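# Four arms stack four empty cartons at table centre

## Task

Using the four empty cartons, build a stack at the middle of the table: a lower layer of two cartons lying next to each other and entirely on the tabletop, and an upper layer of two cartons laid crosswise over that pair. None of the cartons may be crushed.

## Robot and tools

ROBOTS. Four arms, arm1 to arm4, each an i2rt Big YAM carrying a five-fingered right hand and a wrist camera. Foot (base_link) poses in the scene frame, metres, quaternion wxyz: arm1 x=+0.612 y=-0.600 z=+0.914 (+0.428, +0.000, +0.001, +0.904); arm2 x=+0.533 y=+0.621 z=+1.006 (+0.393, -0.002, +0.000, -0.919); arm3 x=-0.625 y=+0.590 z=+0.925 (+0.943, +0.004, -0.006, -0.332); arm4 x=-0.624 y=-0.570 z=+0.948 (+0.917, +0.003, +0.003, +0.399). Each foot looks along its own +x. Reach is about 1.07 m from the joint 1 axis. With joints 1, 5, 6 at 0 and the hand level and forward, the palm is down and the thumb on the left; with joint6 near -1.3 the wrist camera image is upright and the palm faces right.

FRAMES. One scene frame, metres, origin on the floor, +z up. The hand point sits 0.045 m ahead of the palm; its own axes: +z along straightened fingers, +y out of the palm, +x across the palm away from the thumb. Straight fingers extend roughly 0.06-0.07 m past the point. A wrist bracket on the little-finger side sticks out and can strike things. Printed hand positions drift more at long reach.

TOOL move. Optional keys arm1, arm2, arm3, arm4 (one object per arm; omitted arms get no new command) and cameras. Inside an arm's object:
- joints: a name-to-number map of absolute targets. joint1_rad -2.879..2.879 (yaw about foot, + counter-clockwise from above), joint2_rad 0..3.141 (shoulder), joint3_rad 0..3.019 (elbow), joint4_rad -1.692..1.57 (hand pitch, + fingers up), joint5_rad -1.57..1.57 (side swing, + to arm's right), joint6_rad -2.094..2.094 (roll, + clockwise seen from behind), all in radians. Hand keys hand_little, hand_ring, hand_middle, hand_index, hand_thumb_bend, -1..1 with +1 straight/open and -1 curled; hand_thumb_turn -1..1 with -1 opposite the fingers and +1 beside the palm; hand_force_limit -1..1, a setting mapping linearly to about 0-10 N fingertip force (0-15 N for thumb motors); hand_speed -0.96..1, a setting, full speed from +0.48 up. At start force limit is 0 and speed -0.8; use -0.94 or slower for soft grips.
- target: seven numbers [x, y, z, qw, qx, qy, qz], an absolute hand-point pose in the scene frame (metres, unit quaternion), reached along a straight line from the current hand_target. When target is present, joints may only hold hand keys, else the call is refused.
- speed: top path speed in m/s, 0.002..4.3, default 0.25; turning capped at twice this in rad/s.
- min_time_s: 0.1..8 s, the shortest duration for that arm's joint motions.
cameras: list of arm1_cam_wrist, arm2_cam_wrist, arm3_cam_wrist, arm4_cam_wrist, cam_a, cam_b, cam_near_a, cam_near_b, or "all"; [] for none. An empty move returns full state and all images.
All motions in one call begin together; hand paths finish together and stop after at most 10 s. Paths ignore obstacles and other arms. Each control step clips the path pose to within 100 mm and 20 degrees of the measured hand. Joint-space moves run each joint at its own pace and can swing wide; fast, stretched arms may overshoot up to about 30 degrees.

TOOL wait: seconds 0..10, optional cameras; lets time pass with nothing new commanded.
TOOL zoom_image: camera name and region [x0, y0, x1, y1] in pixels from the top-left, at most 504 by 504, of that camera's newest image.
TOOL show_instructions: no arguments; shows the reference page.
TOOL finished_scene: optional scene = 1; ends the scene for good, and the stack must stand unaided.

RESULTS. The move line lists arms that got motion; as last shown marks unsent arms (status reads not commanded). Lines include hand, hand_target, joint_positions, Joint velocities (rad/s; within noise means at rest), joint torques (offset, noisy; numbers 3 and 4 wrap at ±28 N m), hand_stopped_by (six words for little, ring, middle, index, thumb_bend, thumb_turn: moving, target, force, stalled, fault) and per-motor loads in N (positive means pushed open; near 0 after a lost grip). Statuses: done (within 1 cm and 2 degrees), off_target, time_out with on_its_own showing the kept target, not_followed, joint command not followed, pose unreachable. MOTOR HOT warns of heating; OVER-TEMPERATURE FAULT means the arm went limp for a while; resend keys marked limit_stop_at_motor_heat.

GRIPPING. A finger motor only starts when its target changes by 0.002 or more, runs until reaching it or until load hits the force limit, then locks. To squeeze harder, raise the limit and send a more-closed target; to release, send a more-open one. Thumb turned in front wraps objects roughly 0.035-0.065 m thick; thumb tip to index pad can pinch light items up to about 0.08 m.

CAUTIONS. Never let two robots press on each other or close a hand on another robot's fingers: that fails at once. Keep cartons inside the work area, do not drop them, do not squeeze them flat, and avoid slams or hard pushes on the table. Loose objects may get a small push now and then. If a move or wait is refused or halted, the remaining move, wait and finished_scene calls in that reply are skipped. The scene keeps running while you think, holding your last command. Long stretched poses and constant pushing heat motors.

Each tool is called after "Emit:" as name(argument=value, ...), one argument or row to a line, values as JSON.

Reference images:

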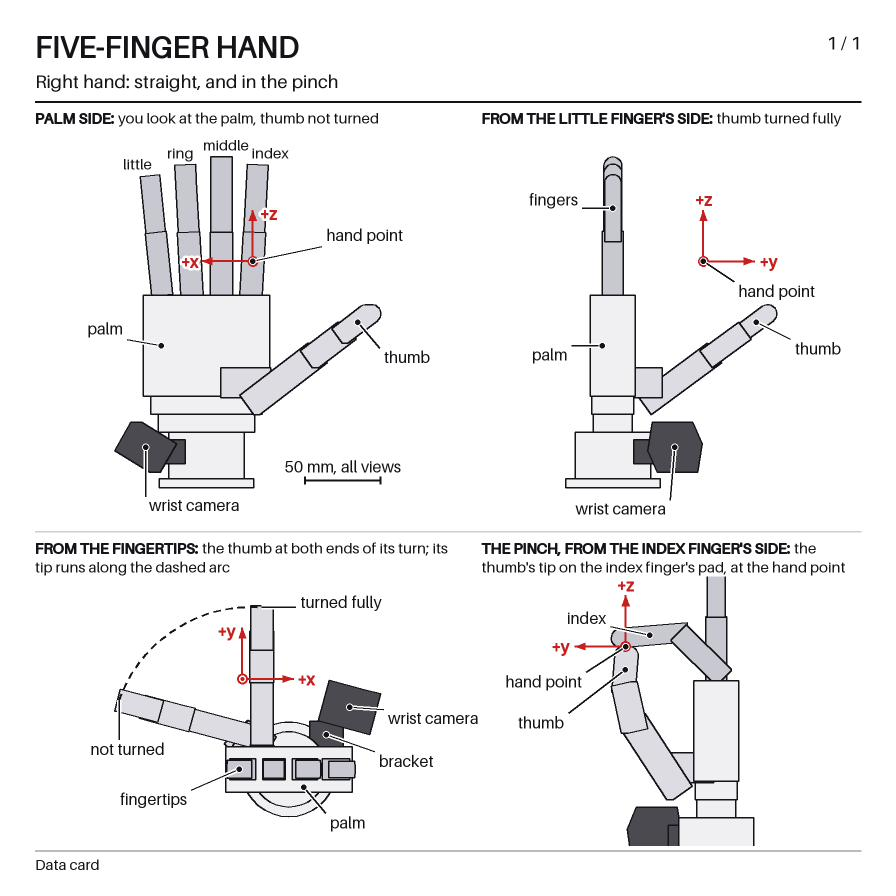

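## Session

Emit:
move(
)

Scene clock: 0.00 s.
Joint torques (N m): no reading
Heat: arm1: hottest joint2_rad 29 °C; arm2: hottest joint1_rad 32 °C; arm3: hottest joint1_rad 29 °C; arm4: hottest joint2_rad 28 °C.
Joint velocities: within noise
arm1.joint_positions: joint1_rad=-0.290 joint2_rad=+0.614 joint3_rad=+1.327 joint4_rad=-1.441 joint5_rad=-0.269 joint6_rad=-1.413 hand_little=+1.000 hand_ring=+1.000 hand_middle=+1.000 hand_index=+1.000 hand_thumb_turn=+1.000 hand_thumb_bend=+1.000 hand_force_limit=+0.000 hand_speed=-0.800
arm1.joint_status: not commanded
arm1.hand_stopped_by: target,target,target,target,target,target
arm1.little_load_n: 0.0
arm1.ring_load_n: 0.0
arm1.middle_load_n: 0.0
arm1.index_load_n: 0.0
arm1.thumb_bend_load_n: 0.0
arm1.thumb_turn_load_n: 0.0
arm1.hand: x=+0.5291 y=-0.3954 z=+1.3542 quat_wxyz=(-0.413, +0.516, +0.745, +0.089) (m; scene frame)
arm1.hand_target: x=+0.5292 y=-0.3954 z=+1.3628 quat_wxyz=(-0.421, +0.513, +0.742, +0.094) (m; scene frame)
arm1.hand_status: not commanded
arm2.joint_positions: joint1_rad=-0.132 joint2_rad=+0.635 joint3_rad=+1.423 joint4_rad=-1.279 joint5_rad=-0.158 joint6_rad=-1.290 hand_little=+1.000 hand_ring=+1.000 hand_middle=+1.000 hand_index=+1.000 hand_thumb_turn=+1.000 hand_thumb_bend=+1.000 hand_force_limit=+0.000 hand_speed=-0.800
arm2.joint_status: not commanded
arm2.hand_stopped_by: target,target,target,target,target,target
arm2.little_load_n: 0.0
arm2.ring_load_n: 0.0
arm2.middle_load_n: 0.0
arm2.index_load_n: 0.0
arm2.thumb_bend_load_n: 0.0
arm2.thumb_turn_load_n: 0.0
arm2.hand: x=+0.3313 y=+0.4819 z=+1.5179 quat_wxyz=(+0.425, +0.208, -0.829, +0.296) (m; scene frame)
arm2.hand_target: x=+0.3325 y=+0.4829 z=+1.5254 quat_wxyz=(+0.432, +0.208, -0.825, +0.299) (m; scene frame)
arm2.hand_status: not commanded
arm3.joint_positions: joint1_rad=-0.235 joint2_rad=+0.644 joint3_rad=+1.409 joint4_rad=-1.262 joint5_rad=-0.051 joint6_rad=-1.294 hand_little=+1.000 hand_ring=+1.000 hand_middle=+1.000 hand_index=+1.000 hand_thumb_turn=+1.000 hand_thumb_bend=+1.000 hand_force_limit=+0.000 hand_speed=-0.800
arm3.joint_status: not commanded
arm3.hand_stopped_by: target,target,target,target,target,target
arm3.little_load_n: 0.0
arm3.ring_load_n: 0.0
arm3.middle_load_n: 0.0
arm3.index_load_n: 0.0
arm3.thumb_bend_load_n: 0.0
arm3.thumb_turn_load_n: 0.0
arm3.hand: x=-0.5095 y=+0.3656 z=+1.4331 quat_wxyz=(+0.135, +0.716, -0.472, +0.496) (m; scene frame)
arm3.hand_target: x=-0.5101 y=+0.3660 z=+1.4444 quat_wxyz=(+0.138, +0.711, -0.468, +0.507) (m; scene frame)
arm3.hand_status: not commanded
arm4.joint_positions: joint1_rad=+0.397 joint2_rad=+0.536 joint3_rad=+1.345 joint4_rad=-1.395 joint5_rad=-0.148 joint6_rad=-1.370 hand_little=+1.000 hand_ring=+1.000 hand_middle=+1.000 hand_index=+1.000 hand_thumb_turn=+1.000 hand_thumb_bend=+1.000 hand_force_limit=+0.000 hand_speed=-0.800
arm4.joint_status: not commanded
arm4.hand_stopped_by: target,target,target,target,target,target
arm4.little_load_n: 0.0
arm4.ring_load_n: 0.0
arm4.middle_load_n: 0.0
arm4.index_load_n: 0.0
arm4.thumb_bend_load_n: 0.0
arm4.thumb_turn_load_n: 0.0
arm4.hand: x=-0.5282 y=-0.3928 z=+1.4196 quat_wxyz=(-0.359, +0.751, +0.457, +0.313) (m; scene frame)
arm4.hand_target: x=-0.5283 y=-0.3932 z=+1.4312 quat_wxyz=(-0.367, +0.745, +0.454, +0.322) (m; scene frame)
arm4.hand_status: not commanded
pictures: arm1_cam_wrist, arm2_cam_wrist, arm3_cam_wrist, arm4_cam_wrist, cam_a, cam_b, cam_near_a, cam_near_b
Images, in order (width x height): arm1_cam_wrist 896x504, arm2_cam_wrist 896x504, arm3_cam_wrist 896x504, arm4_cam_wrist 896x504, cam_a 896x504, cam_b 896x504, cam_near_a 896x504, cam_near_b 896x504.

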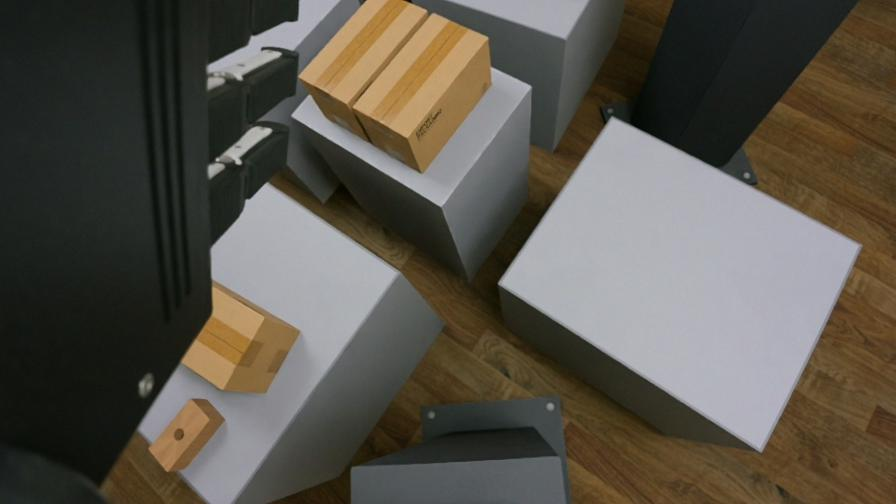

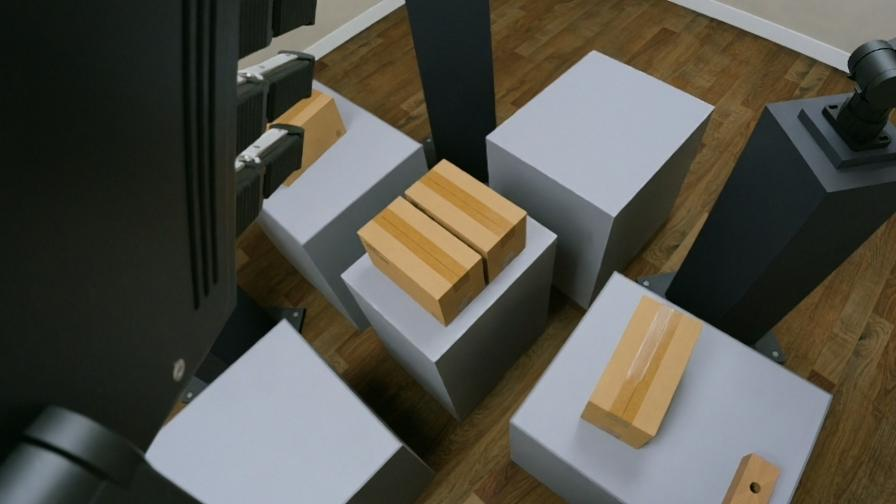

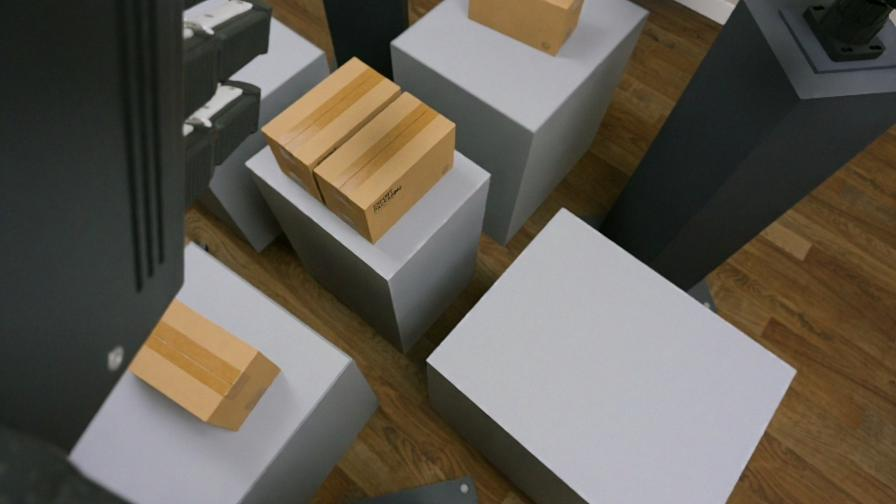

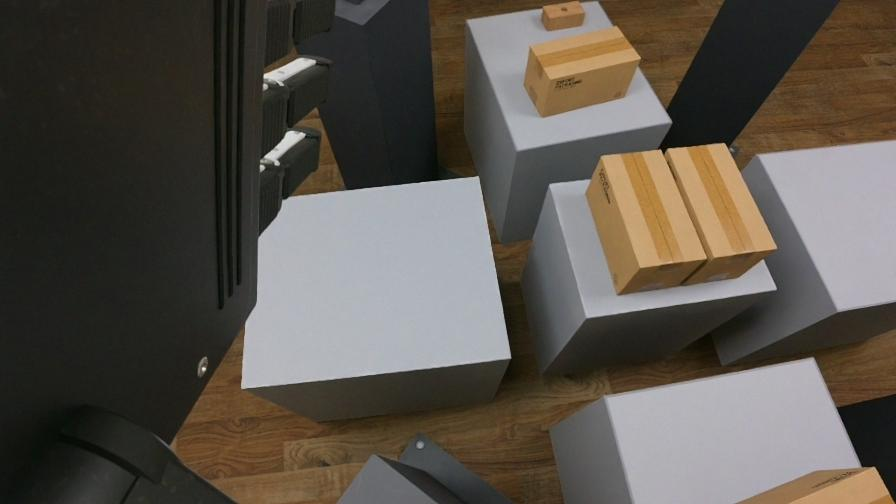

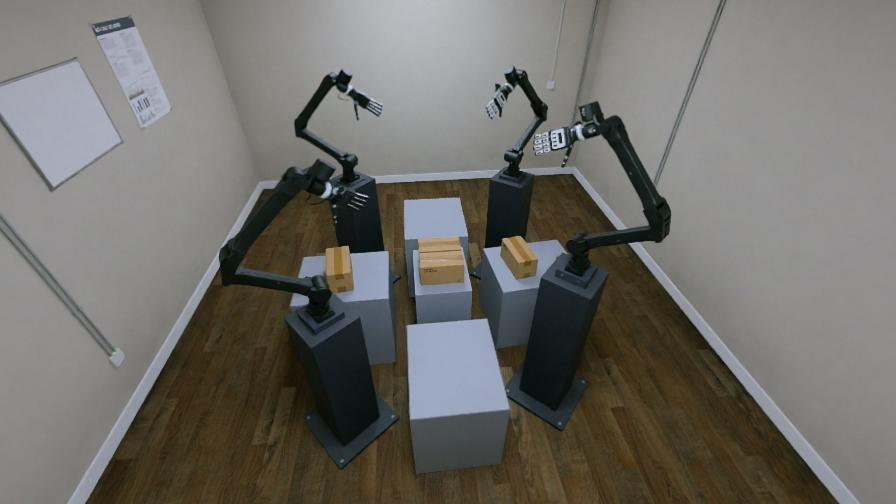

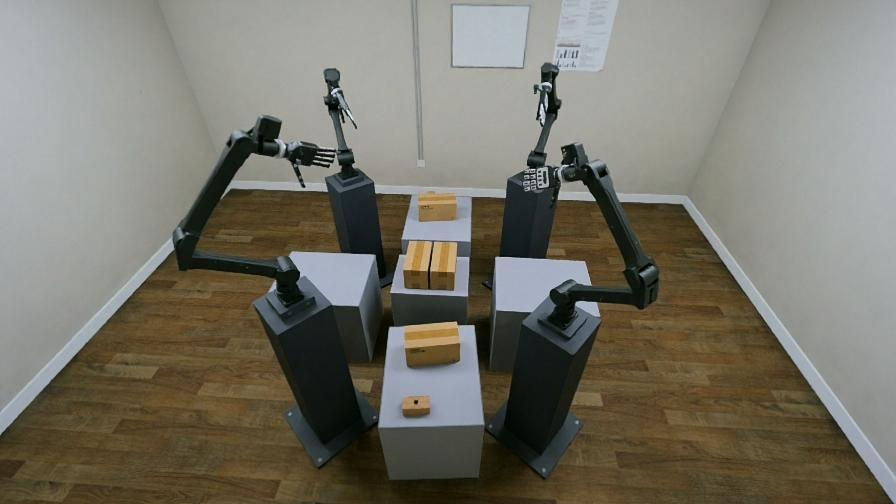

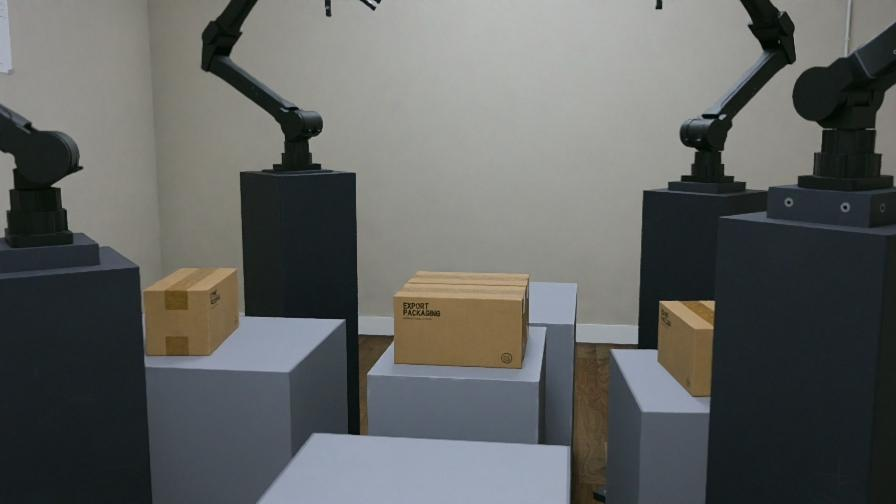

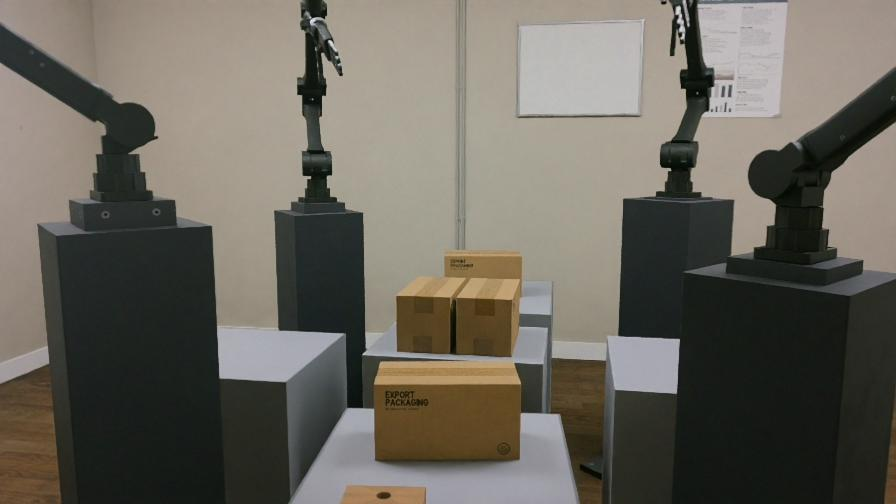

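Emit:
zoom_image(
  camera="cam_b",
  region=[360, 180, 520, 300],
)

Emit:
zoom_image(
  camera="cam_b",
  region=[360, 300, 520, 420],
)

Emit:
zoom_image(
  camera="cam_near_b",
  region=[340, 220, 600, 504],
)

Emit:
zoom_image(
  camera="cam_near_a",
  region=[340, 240, 600, 460],
)

Emit:
zoom_image(
  camera="cam_b",
  region=[220, 100, 672, 480],
)

Emit:
zoom_image(
  camera="cam_a",
  region=[280, 180, 620, 480],
)

Scaled by 3.150.

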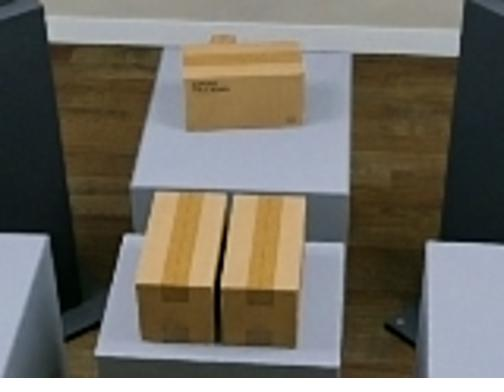

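Scaled by 3.150.

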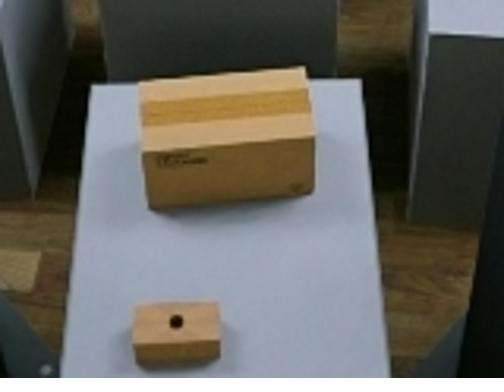

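Scaled by 1.775.

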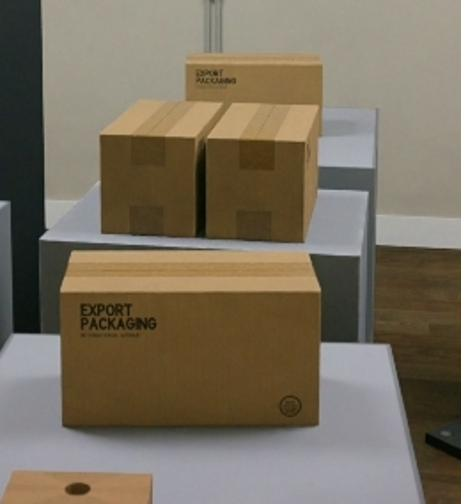

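Scaled by 1.938.

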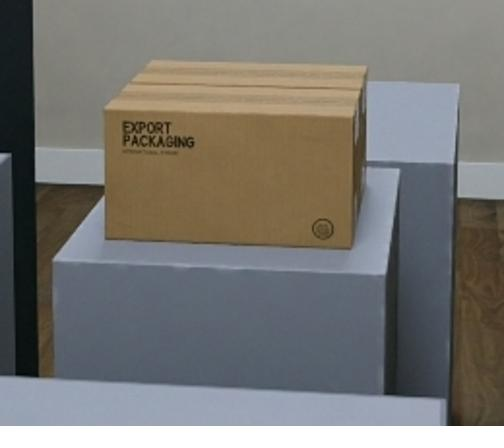

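Scaled by 1.115.

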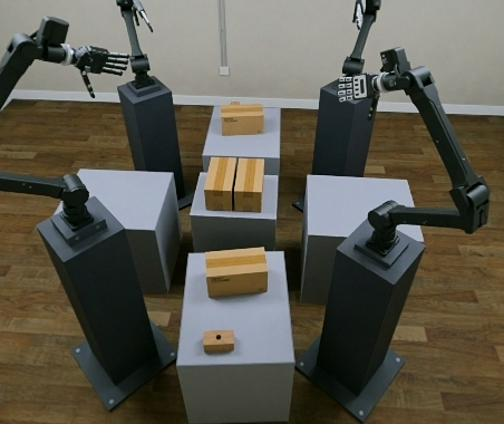

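Scaled by 1.482.

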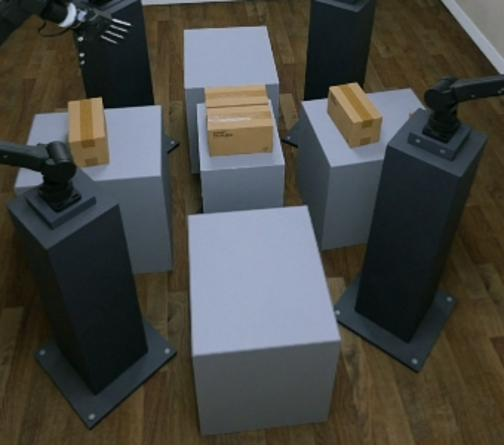

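Emit:
move(
  arm1={"target": [0.0, -0.42, 1.15, 0, 0.7071, 0.7071, 0], "speed": 0.3, "joints": {"hand_little": -1, "hand_ring": -1, "hand_middle": -1, "hand_index": -1}},
  cameras=["arm1_cam_wrist", "cam_b", "cam_near_b"],
)

Scene clock: 194.10 s.
Joint torques (N m): arm1=[0.26 -20.89 9.69 -0.06 0.04 0.12] | arm2=[0.79 1.61 9.58 2.14 0.03 -0.05] | arm3=[0.26 1.73 7.66 2.51 -0.08 0.01] | arm4=[-0.26 3.9 8.43 1.84 -0.02 0.1]
Heat: arm1: hottest joint3_rad 35 °C; arm2: hottest joint3_rad 40 °C; arm3: hottest joint3_rad 31 °C; arm4: hottest joint3_rad 34 °C.
move: arm1 off_target
Joint velocities: within noise
arm1.joint_positions: joint1_rad=+0.576 joint2_rad=+2.188 joint3_rad=+2.440 joint4_rad=-1.701 joint5_rad=+0.003 joint6_rad=-0.312 hand_little=-1.000 hand_ring=-1.000 hand_middle=-1.000 hand_index=-1.000 hand_thumb_turn=+1.000 hand_thumb_bend=+1.000 hand_force_limit=+0.000 hand_speed=-0.800
arm1.joint_status: all done
arm1.hand_stopped_by: target,target,target,target,target,target
arm1.little_load_n: 0.0
arm1.ring_load_n: 0.0
arm1.middle_load_n: 0.0
arm1.index_load_n: 0.0
arm1.thumb_bend_load_n: 0.0
arm1.thumb_turn_load_n: 0.0
arm1.hand: x=+0.0067 y=-0.4164 z=+1.1353 quat_wxyz=(-0.055, +0.705, +0.707, -0.028)
arm1.hand_target: x=+0.0011 y=-0.4203 z=+1.1493 quat_wxyz=(-0.067, +0.706, +0.704, -0.036)
arm1.hand_status: off_target (0.017 m and 7.0 deg from the pose sent, 0.568 m and 53.8 deg at the start; a joint's target at an end of its range on 70 of 123 steps)
arm2, arm3, arm4: as last shown
arm2.ring_load_n: -0.5
arm2.thumb_turn_load_n: -0.5
Images, in order (width x height): arm1_cam_wrist 896x504, cam_b 896x504, cam_near_b 896x504.

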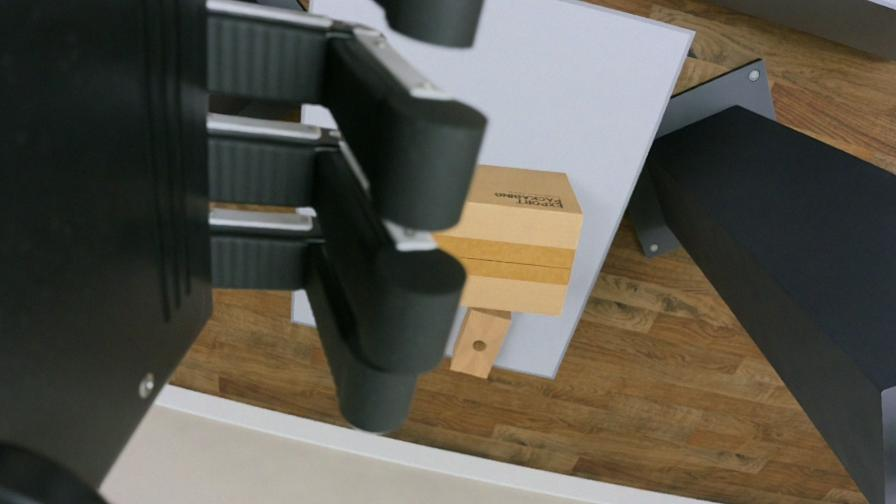

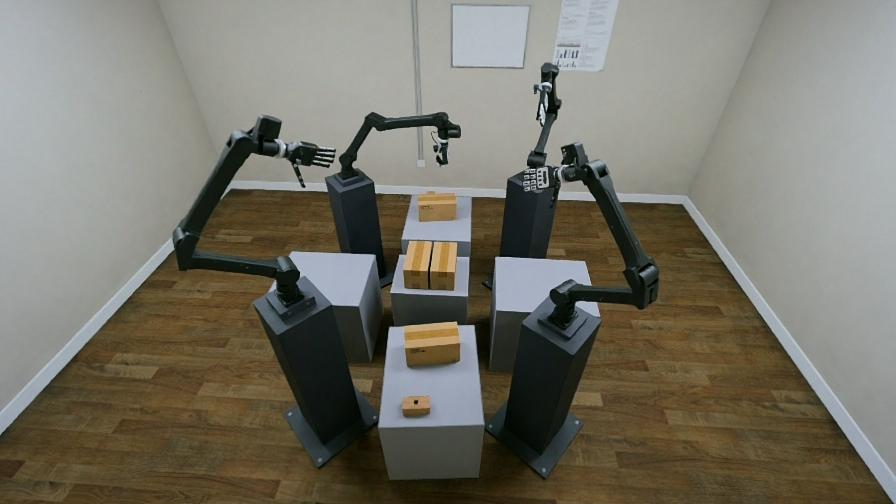

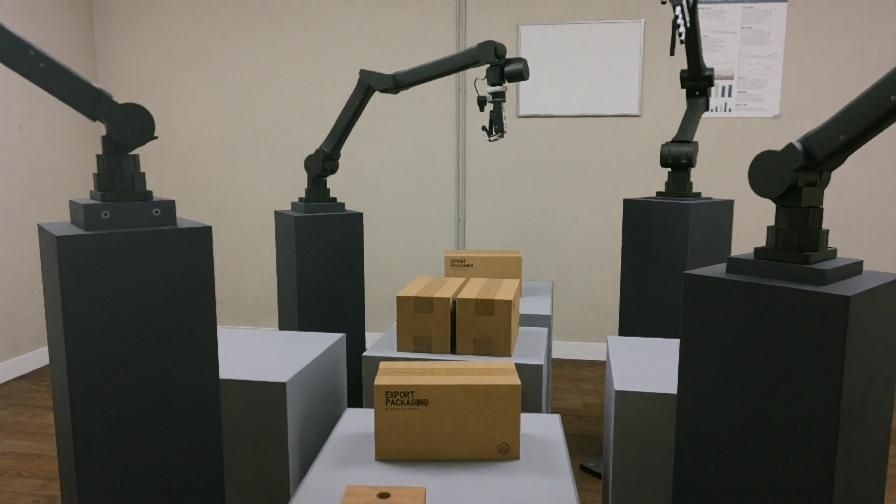

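Emit:
move(
  arm1={"target": [-0.16, -0.42, 1.03, 0, 0.7071, 0.7071, 0], "speed": 0.3, "joints": {"hand_little": 1, "hand_ring": 1, "hand_middle": 1, "hand_index": 1}},
  cameras=["arm1_cam_wrist", "cam_near_a"],
)

Emit:
zoom_image(
  camera="arm1_cam_wrist",
  region=[300, 0, 804, 504],
)

Emit:
move(
  arm1={"target": [-0.16, -0.52, 1.03, 0, 0.7071, 0.7071, 0], "speed": 0.3},
  cameras=["arm1_cam_wrist"],
)

Emit:
zoom_image(
  camera="arm1_cam_wrist",
  region=[300, 0, 804, 504],
)

Scene clock: 238.80 s.
Joint torques (N m): arm1=[-0.26 -25.05 9.96 1.05 0.06 0.12] | arm2=[0.85 1.67 9.58 2.14 0.03 -0.05] | arm3=[0.32 1.73 7.68 2.54 -0.07 0.01] | arm4=[-0.32 3.72 8.43 1.83 -0.02 0.1]
Heat: arm1: hottest joint3_rad 36 °C; arm2: hottest joint3_rad 40 °C; arm3: hottest joint3_rad 31 °C; arm4: hottest joint3_rad 34 °C.
move: arm1 off_target
Joint velocities: within noise
arm1.joint_positions: joint1_rad=+0.636 joint2_rad=+2.609 joint3_rad=+2.892 joint4_rad=-1.498 joint5_rad=+0.004 joint6_rad=-0.240 hand_little=+1.000 hand_ring=+1.000 hand_middle=+1.000 hand_index=+1.000 hand_thumb_turn=+1.000 hand_thumb_bend=+1.000 hand_force_limit=+0.000 hand_speed=-0.800
arm1.joint_status: all done
arm1.hand_stopped_by: target,target,target,target,target,target
arm1.little_load_n: 0.0
arm1.ring_load_n: 0.0
arm1.middle_load_n: 0.0
arm1.index_load_n: 0.0
arm1.thumb_bend_load_n: 0.0
arm1.thumb_turn_load_n: 0.0
arm1.hand: x=-0.1482 y=-0.4214 z=+1.0104 quat_wxyz=(-0.152, +0.699, +0.693, -0.091)
arm1.hand_target: x=-0.1580 y=-0.4206 z=+1.0298 quat_wxyz=(-0.174, +0.700, +0.685, -0.106)
arm1.hand_status: off_target (0.023 m and 20.4 deg from the pose sent, 0.197 m and 7.0 deg at the start; pose on its path clipped on 92 of 123 steps; a joint's target at an end of its range on 122 of 123 steps)
arm2, arm3, arm4: as last shown
arm2.ring_load_n: 0.0
arm2.thumb_turn_load_n: 0.0
arm4.middle_load_n: 0.5
Images, in order (width x height): arm1_cam_wrist 896x504, cam_near_a 896x504.

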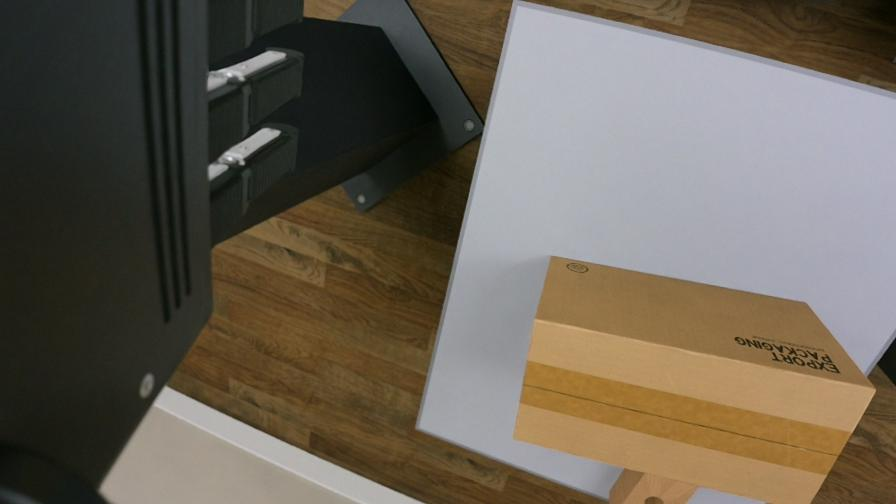

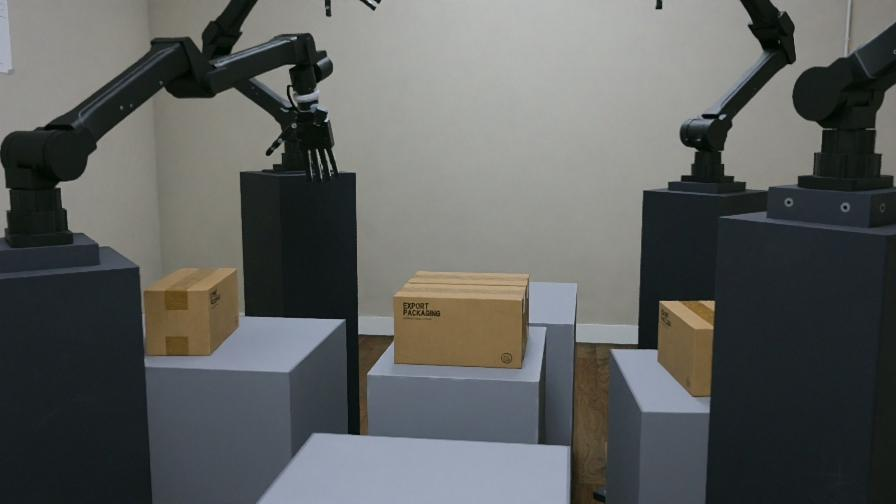

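Scaled by 1.000.

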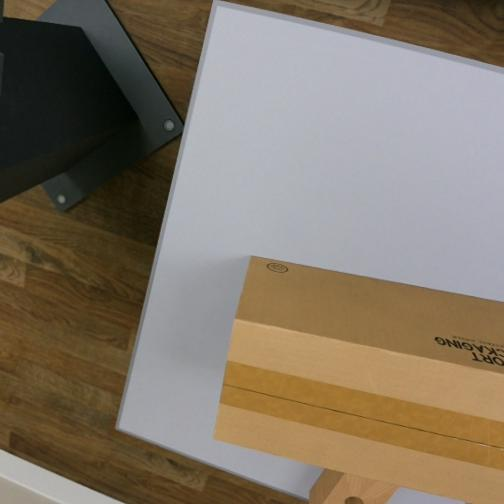

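Scene clock: 240.40 s.
Joint torques (N m): arm1=[-0.91 -25.11 9.89 0.24 0.05 0.1] | arm2=[0.85 1.73 9.57 2.13 0.03 -0.05] | arm3=[0.21 1.61 7.71 2.55 -0.08 0] | arm4=[-0.32 3.72 8.43 1.83 -0.03 0.1]
Heat: arm1: hottest joint3_rad 36 °C; arm2: hottest joint3_rad 40 °C; arm3: hottest joint3_rad 31 °C; arm4: hottest joint3_rad 34 °C.
move: arm1 off_target
Joint velocities: within noise
arm1.joint_positions: joint1_rad=+0.759 joint2_rad=+2.609 joint3_rad=+2.892 joint4_rad=-1.545 joint5_rad=+0.001 joint6_rad=-0.119 hand_little=+1.000 hand_ring=+1.000 hand_middle=+1.000 hand_index=+1.000 hand_thumb_turn=+1.000 hand_thumb_bend=+1.000 hand_force_limit=+0.000 hand_speed=-0.800
arm1.joint_status: not commanded
arm1.hand_stopped_by: target,target,target,target,target,target
arm1.little_load_n: 0.0
arm1.ring_load_n: 0.0
arm1.middle_load_n: 0.0
arm1.index_load_n: 0.0
arm1.thumb_bend_load_n: 0.0
arm1.thumb_turn_load_n: 0.0
arm1.hand: x=-0.1548 y=-0.5253 z=+1.0103 quat_wxyz=(-0.121, +0.701, +0.696, -0.095)
arm1.hand_target: x=-0.1583 y=-0.5203 z=+1.0295 quat_wxyz=(-0.133, +0.706, +0.687, -0.107)
arm1.hand_status: off_target (0.021 m and 17.7 deg from the pose sent, 0.101 m and 20.4 deg at the start; a joint's target at an end of its range on 46 of 48 steps)
arm2, arm3, arm4: as last shown
arm2.little_load_n: -0.5
arm4.middle_load_n: 0.0
Images, in order (width x height): arm1_cam_wrist 896x504.

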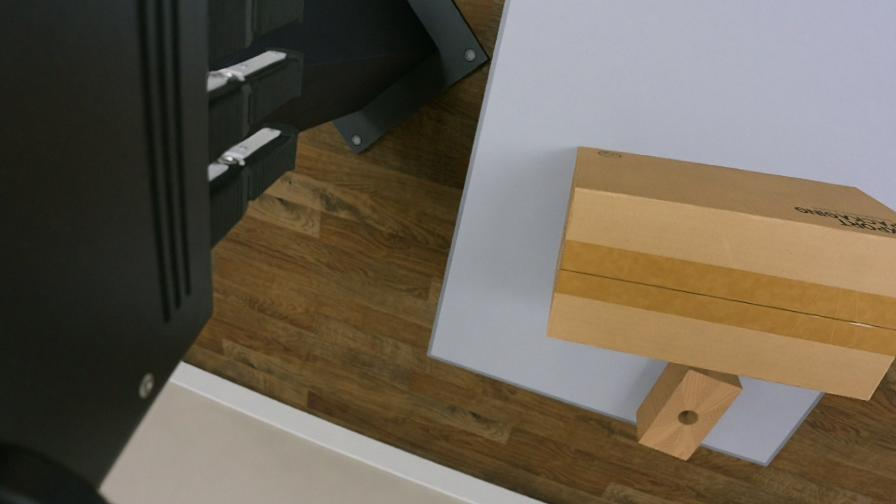

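Scaled by 1.000.

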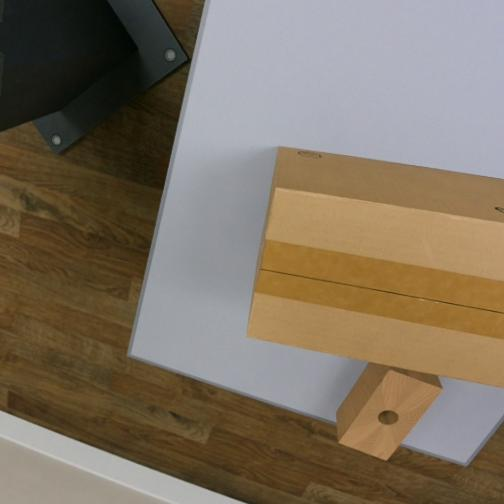

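Emit:
move(
  arm1={"target": [0.36, -0.56, 1.0, 0, 0.7071, 0.7071, 0], "speed": 0.4, "joints": {"hand_little": -1, "hand_ring": -1, "hand_middle": -1, "hand_index": -1}},
  arm3={"target": [0.16, 0.42, 1.05, 0, 0.7071, -0.7071, 0], "speed": 0.4},
)

Emit:
move(
  arm4={"target": [0.16, -0.17, 1.1, 0, 0.7071, -0.7071, 0], "speed": 0.4},
  cameras=["all"],
)

Scene clock: 323.40 s.
Joint torques (N m): arm1=[-1.14 -6.59 6.37 -0.14 0.16 -0.11] | arm2=[0.85 1.67 9.58 2.14 0.03 -0.04] | arm3=[0.5 -25.52 10.32 1.8 -0.18 0.15] | arm4=[-0.26 3.84 8.44 1.77 -0.02 0.09]
Heat: arm1: hottest joint3_rad 41 °C; arm2: hottest joint3_rad 41 °C; arm3: hottest joint3_rad 32 °C; arm4: hottest joint3_rad 35 °C.
move: arm1 done; arm3 off_target
Joint velocities: within noise
arm1.joint_positions: joint1_rad=+0.675 joint2_rad=+1.266 joint3_rad=+0.837 joint4_rad=-1.138 joint5_rad=+0.002 joint6_rad=-0.206 hand_little=-1.000 hand_ring=-1.000 hand_middle=-1.000 hand_index=-1.000 hand_thumb_turn=+1.000 hand_thumb_bend=+1.000 hand_force_limit=+0.000 hand_speed=-0.800
arm1.joint_status: all done
arm1.hand_stopped_by: target,target,target,target,target,target
arm1.little_load_n: 0.5
arm1.ring_load_n: 0.0
arm1.middle_load_n: 0.0
arm1.index_load_n: 0.0
arm1.thumb_bend_load_n: 0.0
arm1.thumb_turn_load_n: 0.0
arm1.hand: x=+0.3583 y=-0.5631 z=+0.9993 quat_wxyz=(-0.001, +0.709, +0.706, -0.002)
arm1.hand_target: x=+0.3600 y=-0.5600 z=+1.0000 quat_wxyz=(+0.000, +0.707, +0.707, +0.000)
arm1.hand_status: done (0.004 m and 0.3 deg from the pose sent, 0.516 m and 17.7 deg at the start)
arm2, arm4: as last shown
arm2.little_load_n: 0.0
arm3.joint_positions: joint1_rad=+0.442 joint2_rad=+2.624 joint3_rad=+2.886 joint4_rad=-1.461 joint5_rad=+0.010 joint6_rad=-0.220 hand_little=+1.000 hand_ring=+1.000 hand_middle=+1.000 hand_index=+1.000 hand_thumb_turn=+1.000 hand_thumb_bend=+1.000 hand_force_limit=+0.000 hand_speed=-0.800
arm3.joint_status: not commanded
arm3.hand_stopped_by: target,target,target,target,target,target
arm3.little_load_n: 0.0
arm3.ring_load_n: 0.0
arm3.middle_load_n: 0.0
arm3.index_load_n: 0.0
arm3.thumb_bend_load_n: 0.0
arm3.thumb_turn_load_n: 0.0
arm3.hand: x=+0.1458 y=+0.4206 z=+1.0193 quat_wxyz=(-0.100, +0.688, -0.700, +0.163)
arm3.hand_target: x=+0.1572 y=+0.4207 z=+1.0498 quat_wxyz=(-0.121, +0.680, -0.697, +0.192)
arm3.hand_status: off_target (0.034 m and 22.1 deg from the pose sent, 0.773 m and 65.7 deg at the start; pose on its path clipped on 58 of 123 steps; a joint's target at an end of its range on 70 of 123 steps)
pictures: none

Scene clock: 328.40 s.
Joint torques (N m): arm1=[-1.14 -6.59 6.38 -0.14 0.16 -0.11] | arm2=[0.85 1.67 9.58 2.14 0.03 -0.05] | arm3=[0.5 -25.64 10.32 1.83 -0.19 0.14] | arm4=[-1.03 -19.72 12.49 1.55 -0.08 0.19]
Heat: arm1: hottest joint3_rad 40 °C; arm2: hottest joint3_rad 41 °C; arm3: hottest joint3_rad 33 °C; arm4: hottest joint3_rad 36 °C.
move: arm4 off_target
Joint velocities: within noise
arm1, arm2, arm3: as last shown
arm1.little_load_n: 0.0
arm4.joint_positions: joint1_rad=-0.402 joint2_rad=+2.590 joint3_rad=+2.871 joint4_rad=-1.274 joint5_rad=+0.006 joint6_rad=+0.529 hand_little=+1.000 hand_ring=+1.000 hand_middle=+1.000 hand_index=+1.000 hand_thumb_turn=+1.000 hand_thumb_bend=+1.000 hand_force_limit=+0.000 hand_speed=-0.800
arm4.joint_status: not commanded
arm4.hand_stopped_by: target,target,target,target,target,target
arm4.little_load_n: 0.0
arm4.ring_load_n: 0.0
arm4.middle_load_n: 0.0
arm4.index_load_n: 0.0
arm4.thumb_bend_load_n: 0.0
arm4.thumb_turn_load_n: 0.0
arm4.hand: x=+0.1431 y=-0.1687 z=+1.0746 quat_wxyz=(-0.268, +0.639, -0.715, +0.086)
arm4.hand_target: x=+0.1572 y=-0.1714 z=+1.1000 quat_wxyz=(-0.298, +0.626, -0.714, +0.095)
arm4.hand_status: off_target (0.031 m and 33.3 deg from the pose sent, 0.791 m and 155.9 deg at the start; pose on its path clipped on 51 of 150 steps; a joint's target at an end of its range on 61 of 150 steps)
pictures: arm1_cam_wrist, arm2_cam_wrist, arm3_cam_wrist, arm4_cam_wrist, cam_a, cam_b, cam_near_a, cam_near_b
Images, in order (width x height): arm1_cam_wrist 896x504, arm2_cam_wrist 896x504, arm3_cam_wrist 896x504, arm4_cam_wrist 896x504, cam_a 896x504, cam_b 896x504, cam_near_a 896x504, cam_near_b 896x504.

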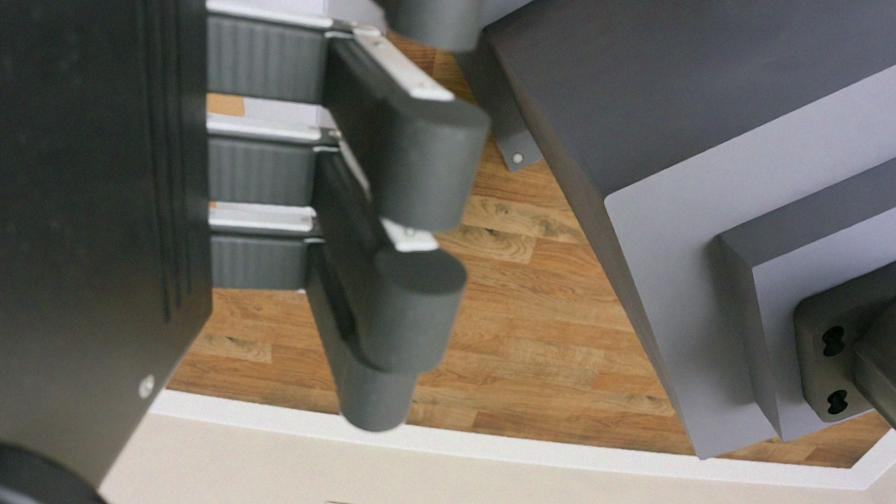

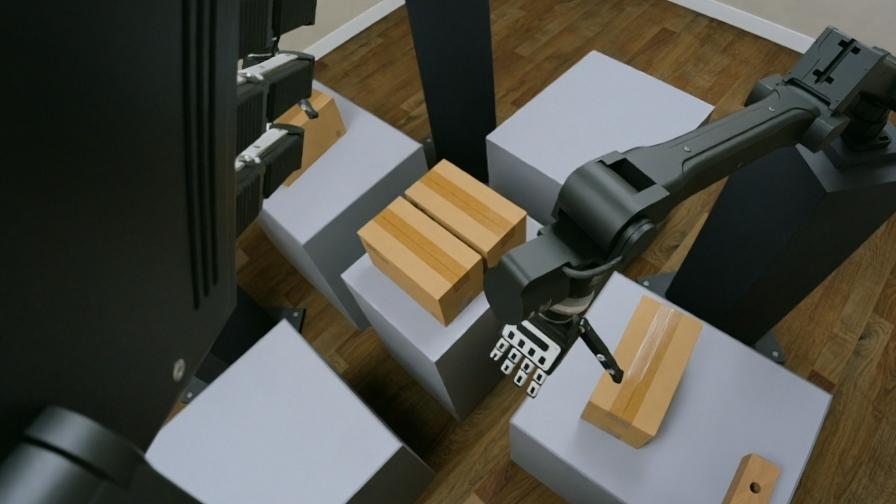

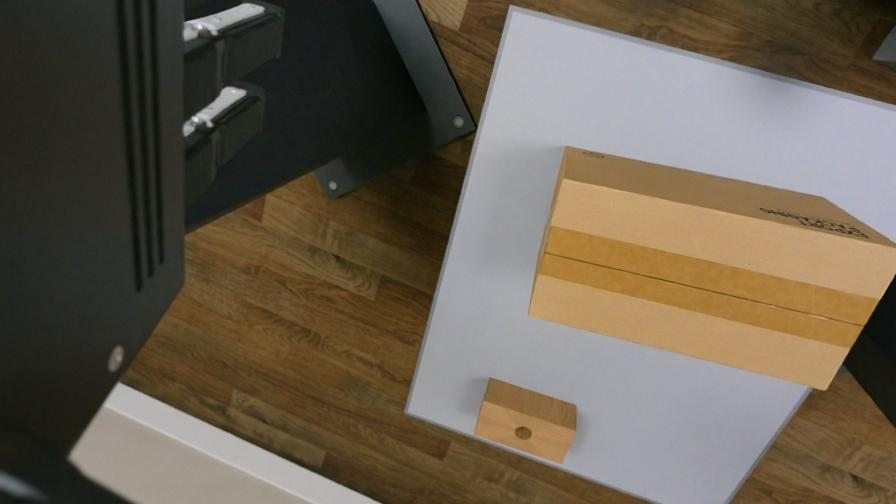

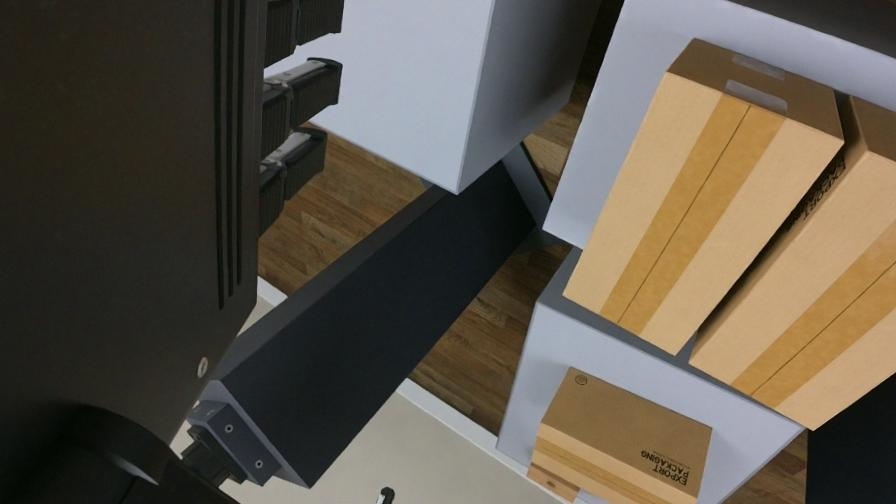

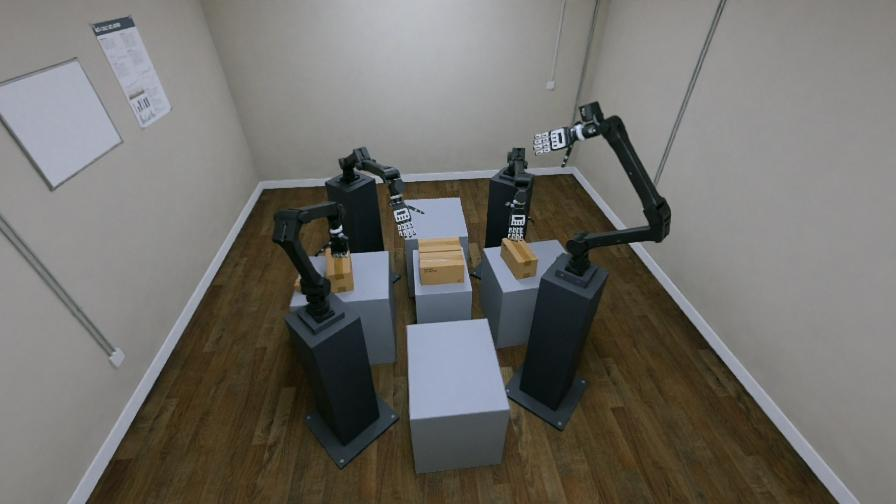

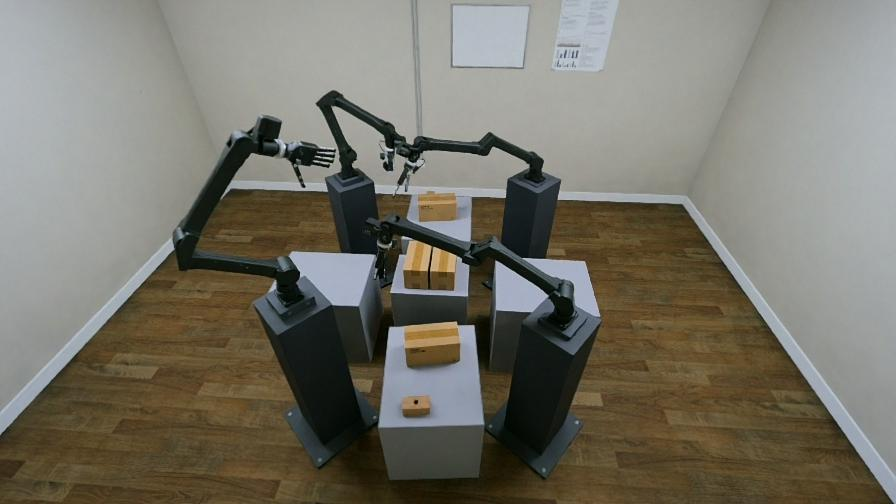

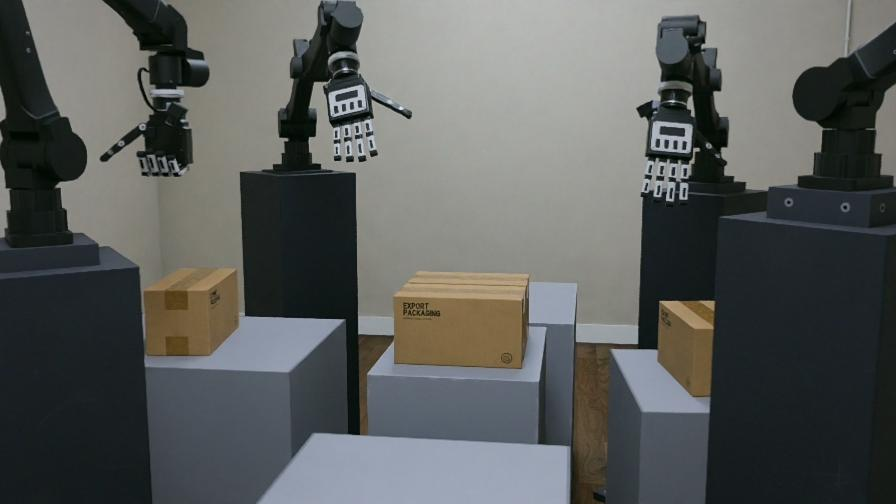

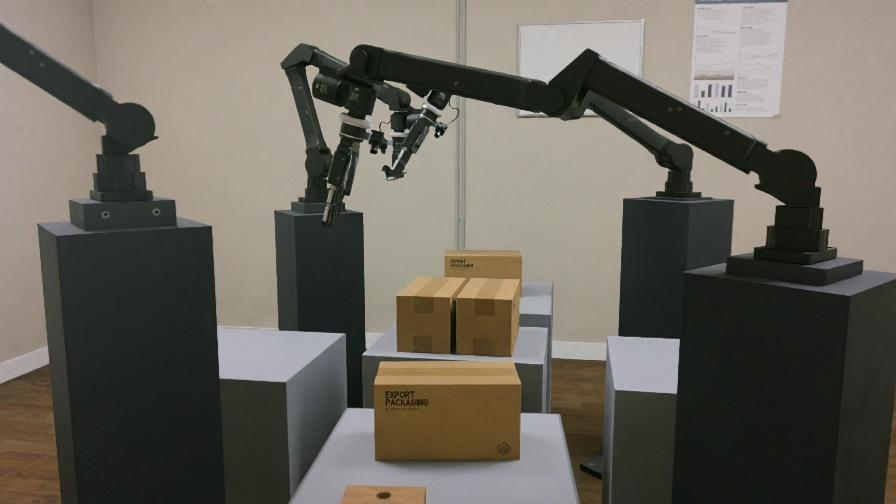

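Emit:
zoom_image(
  camera="arm3_cam_wrist",
  region=[392, 0, 896, 504],
)

Emit:
zoom_image(
  camera="arm4_cam_wrist",
  region=[392, 0, 896, 504],
)

Emit:
zoom_image(
  camera="cam_a",
  region=[280, 180, 620, 380],
)

Scaled by 1.000.

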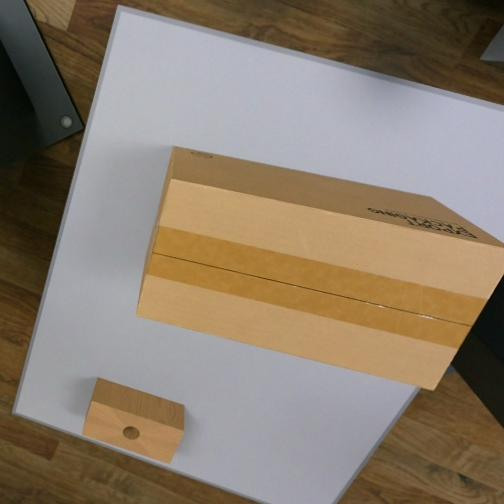

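Scaled by 1.000.

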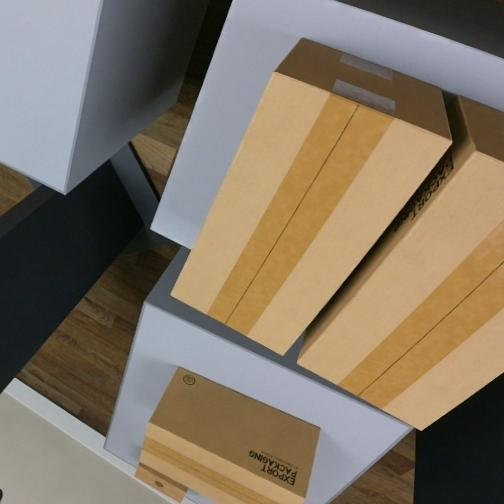

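Scaled by 1.482.

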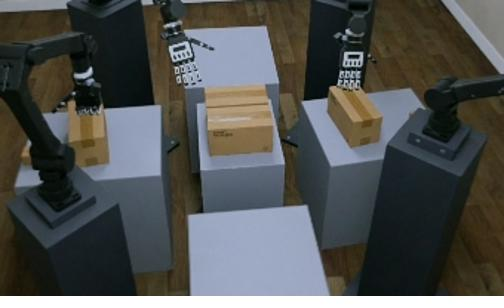

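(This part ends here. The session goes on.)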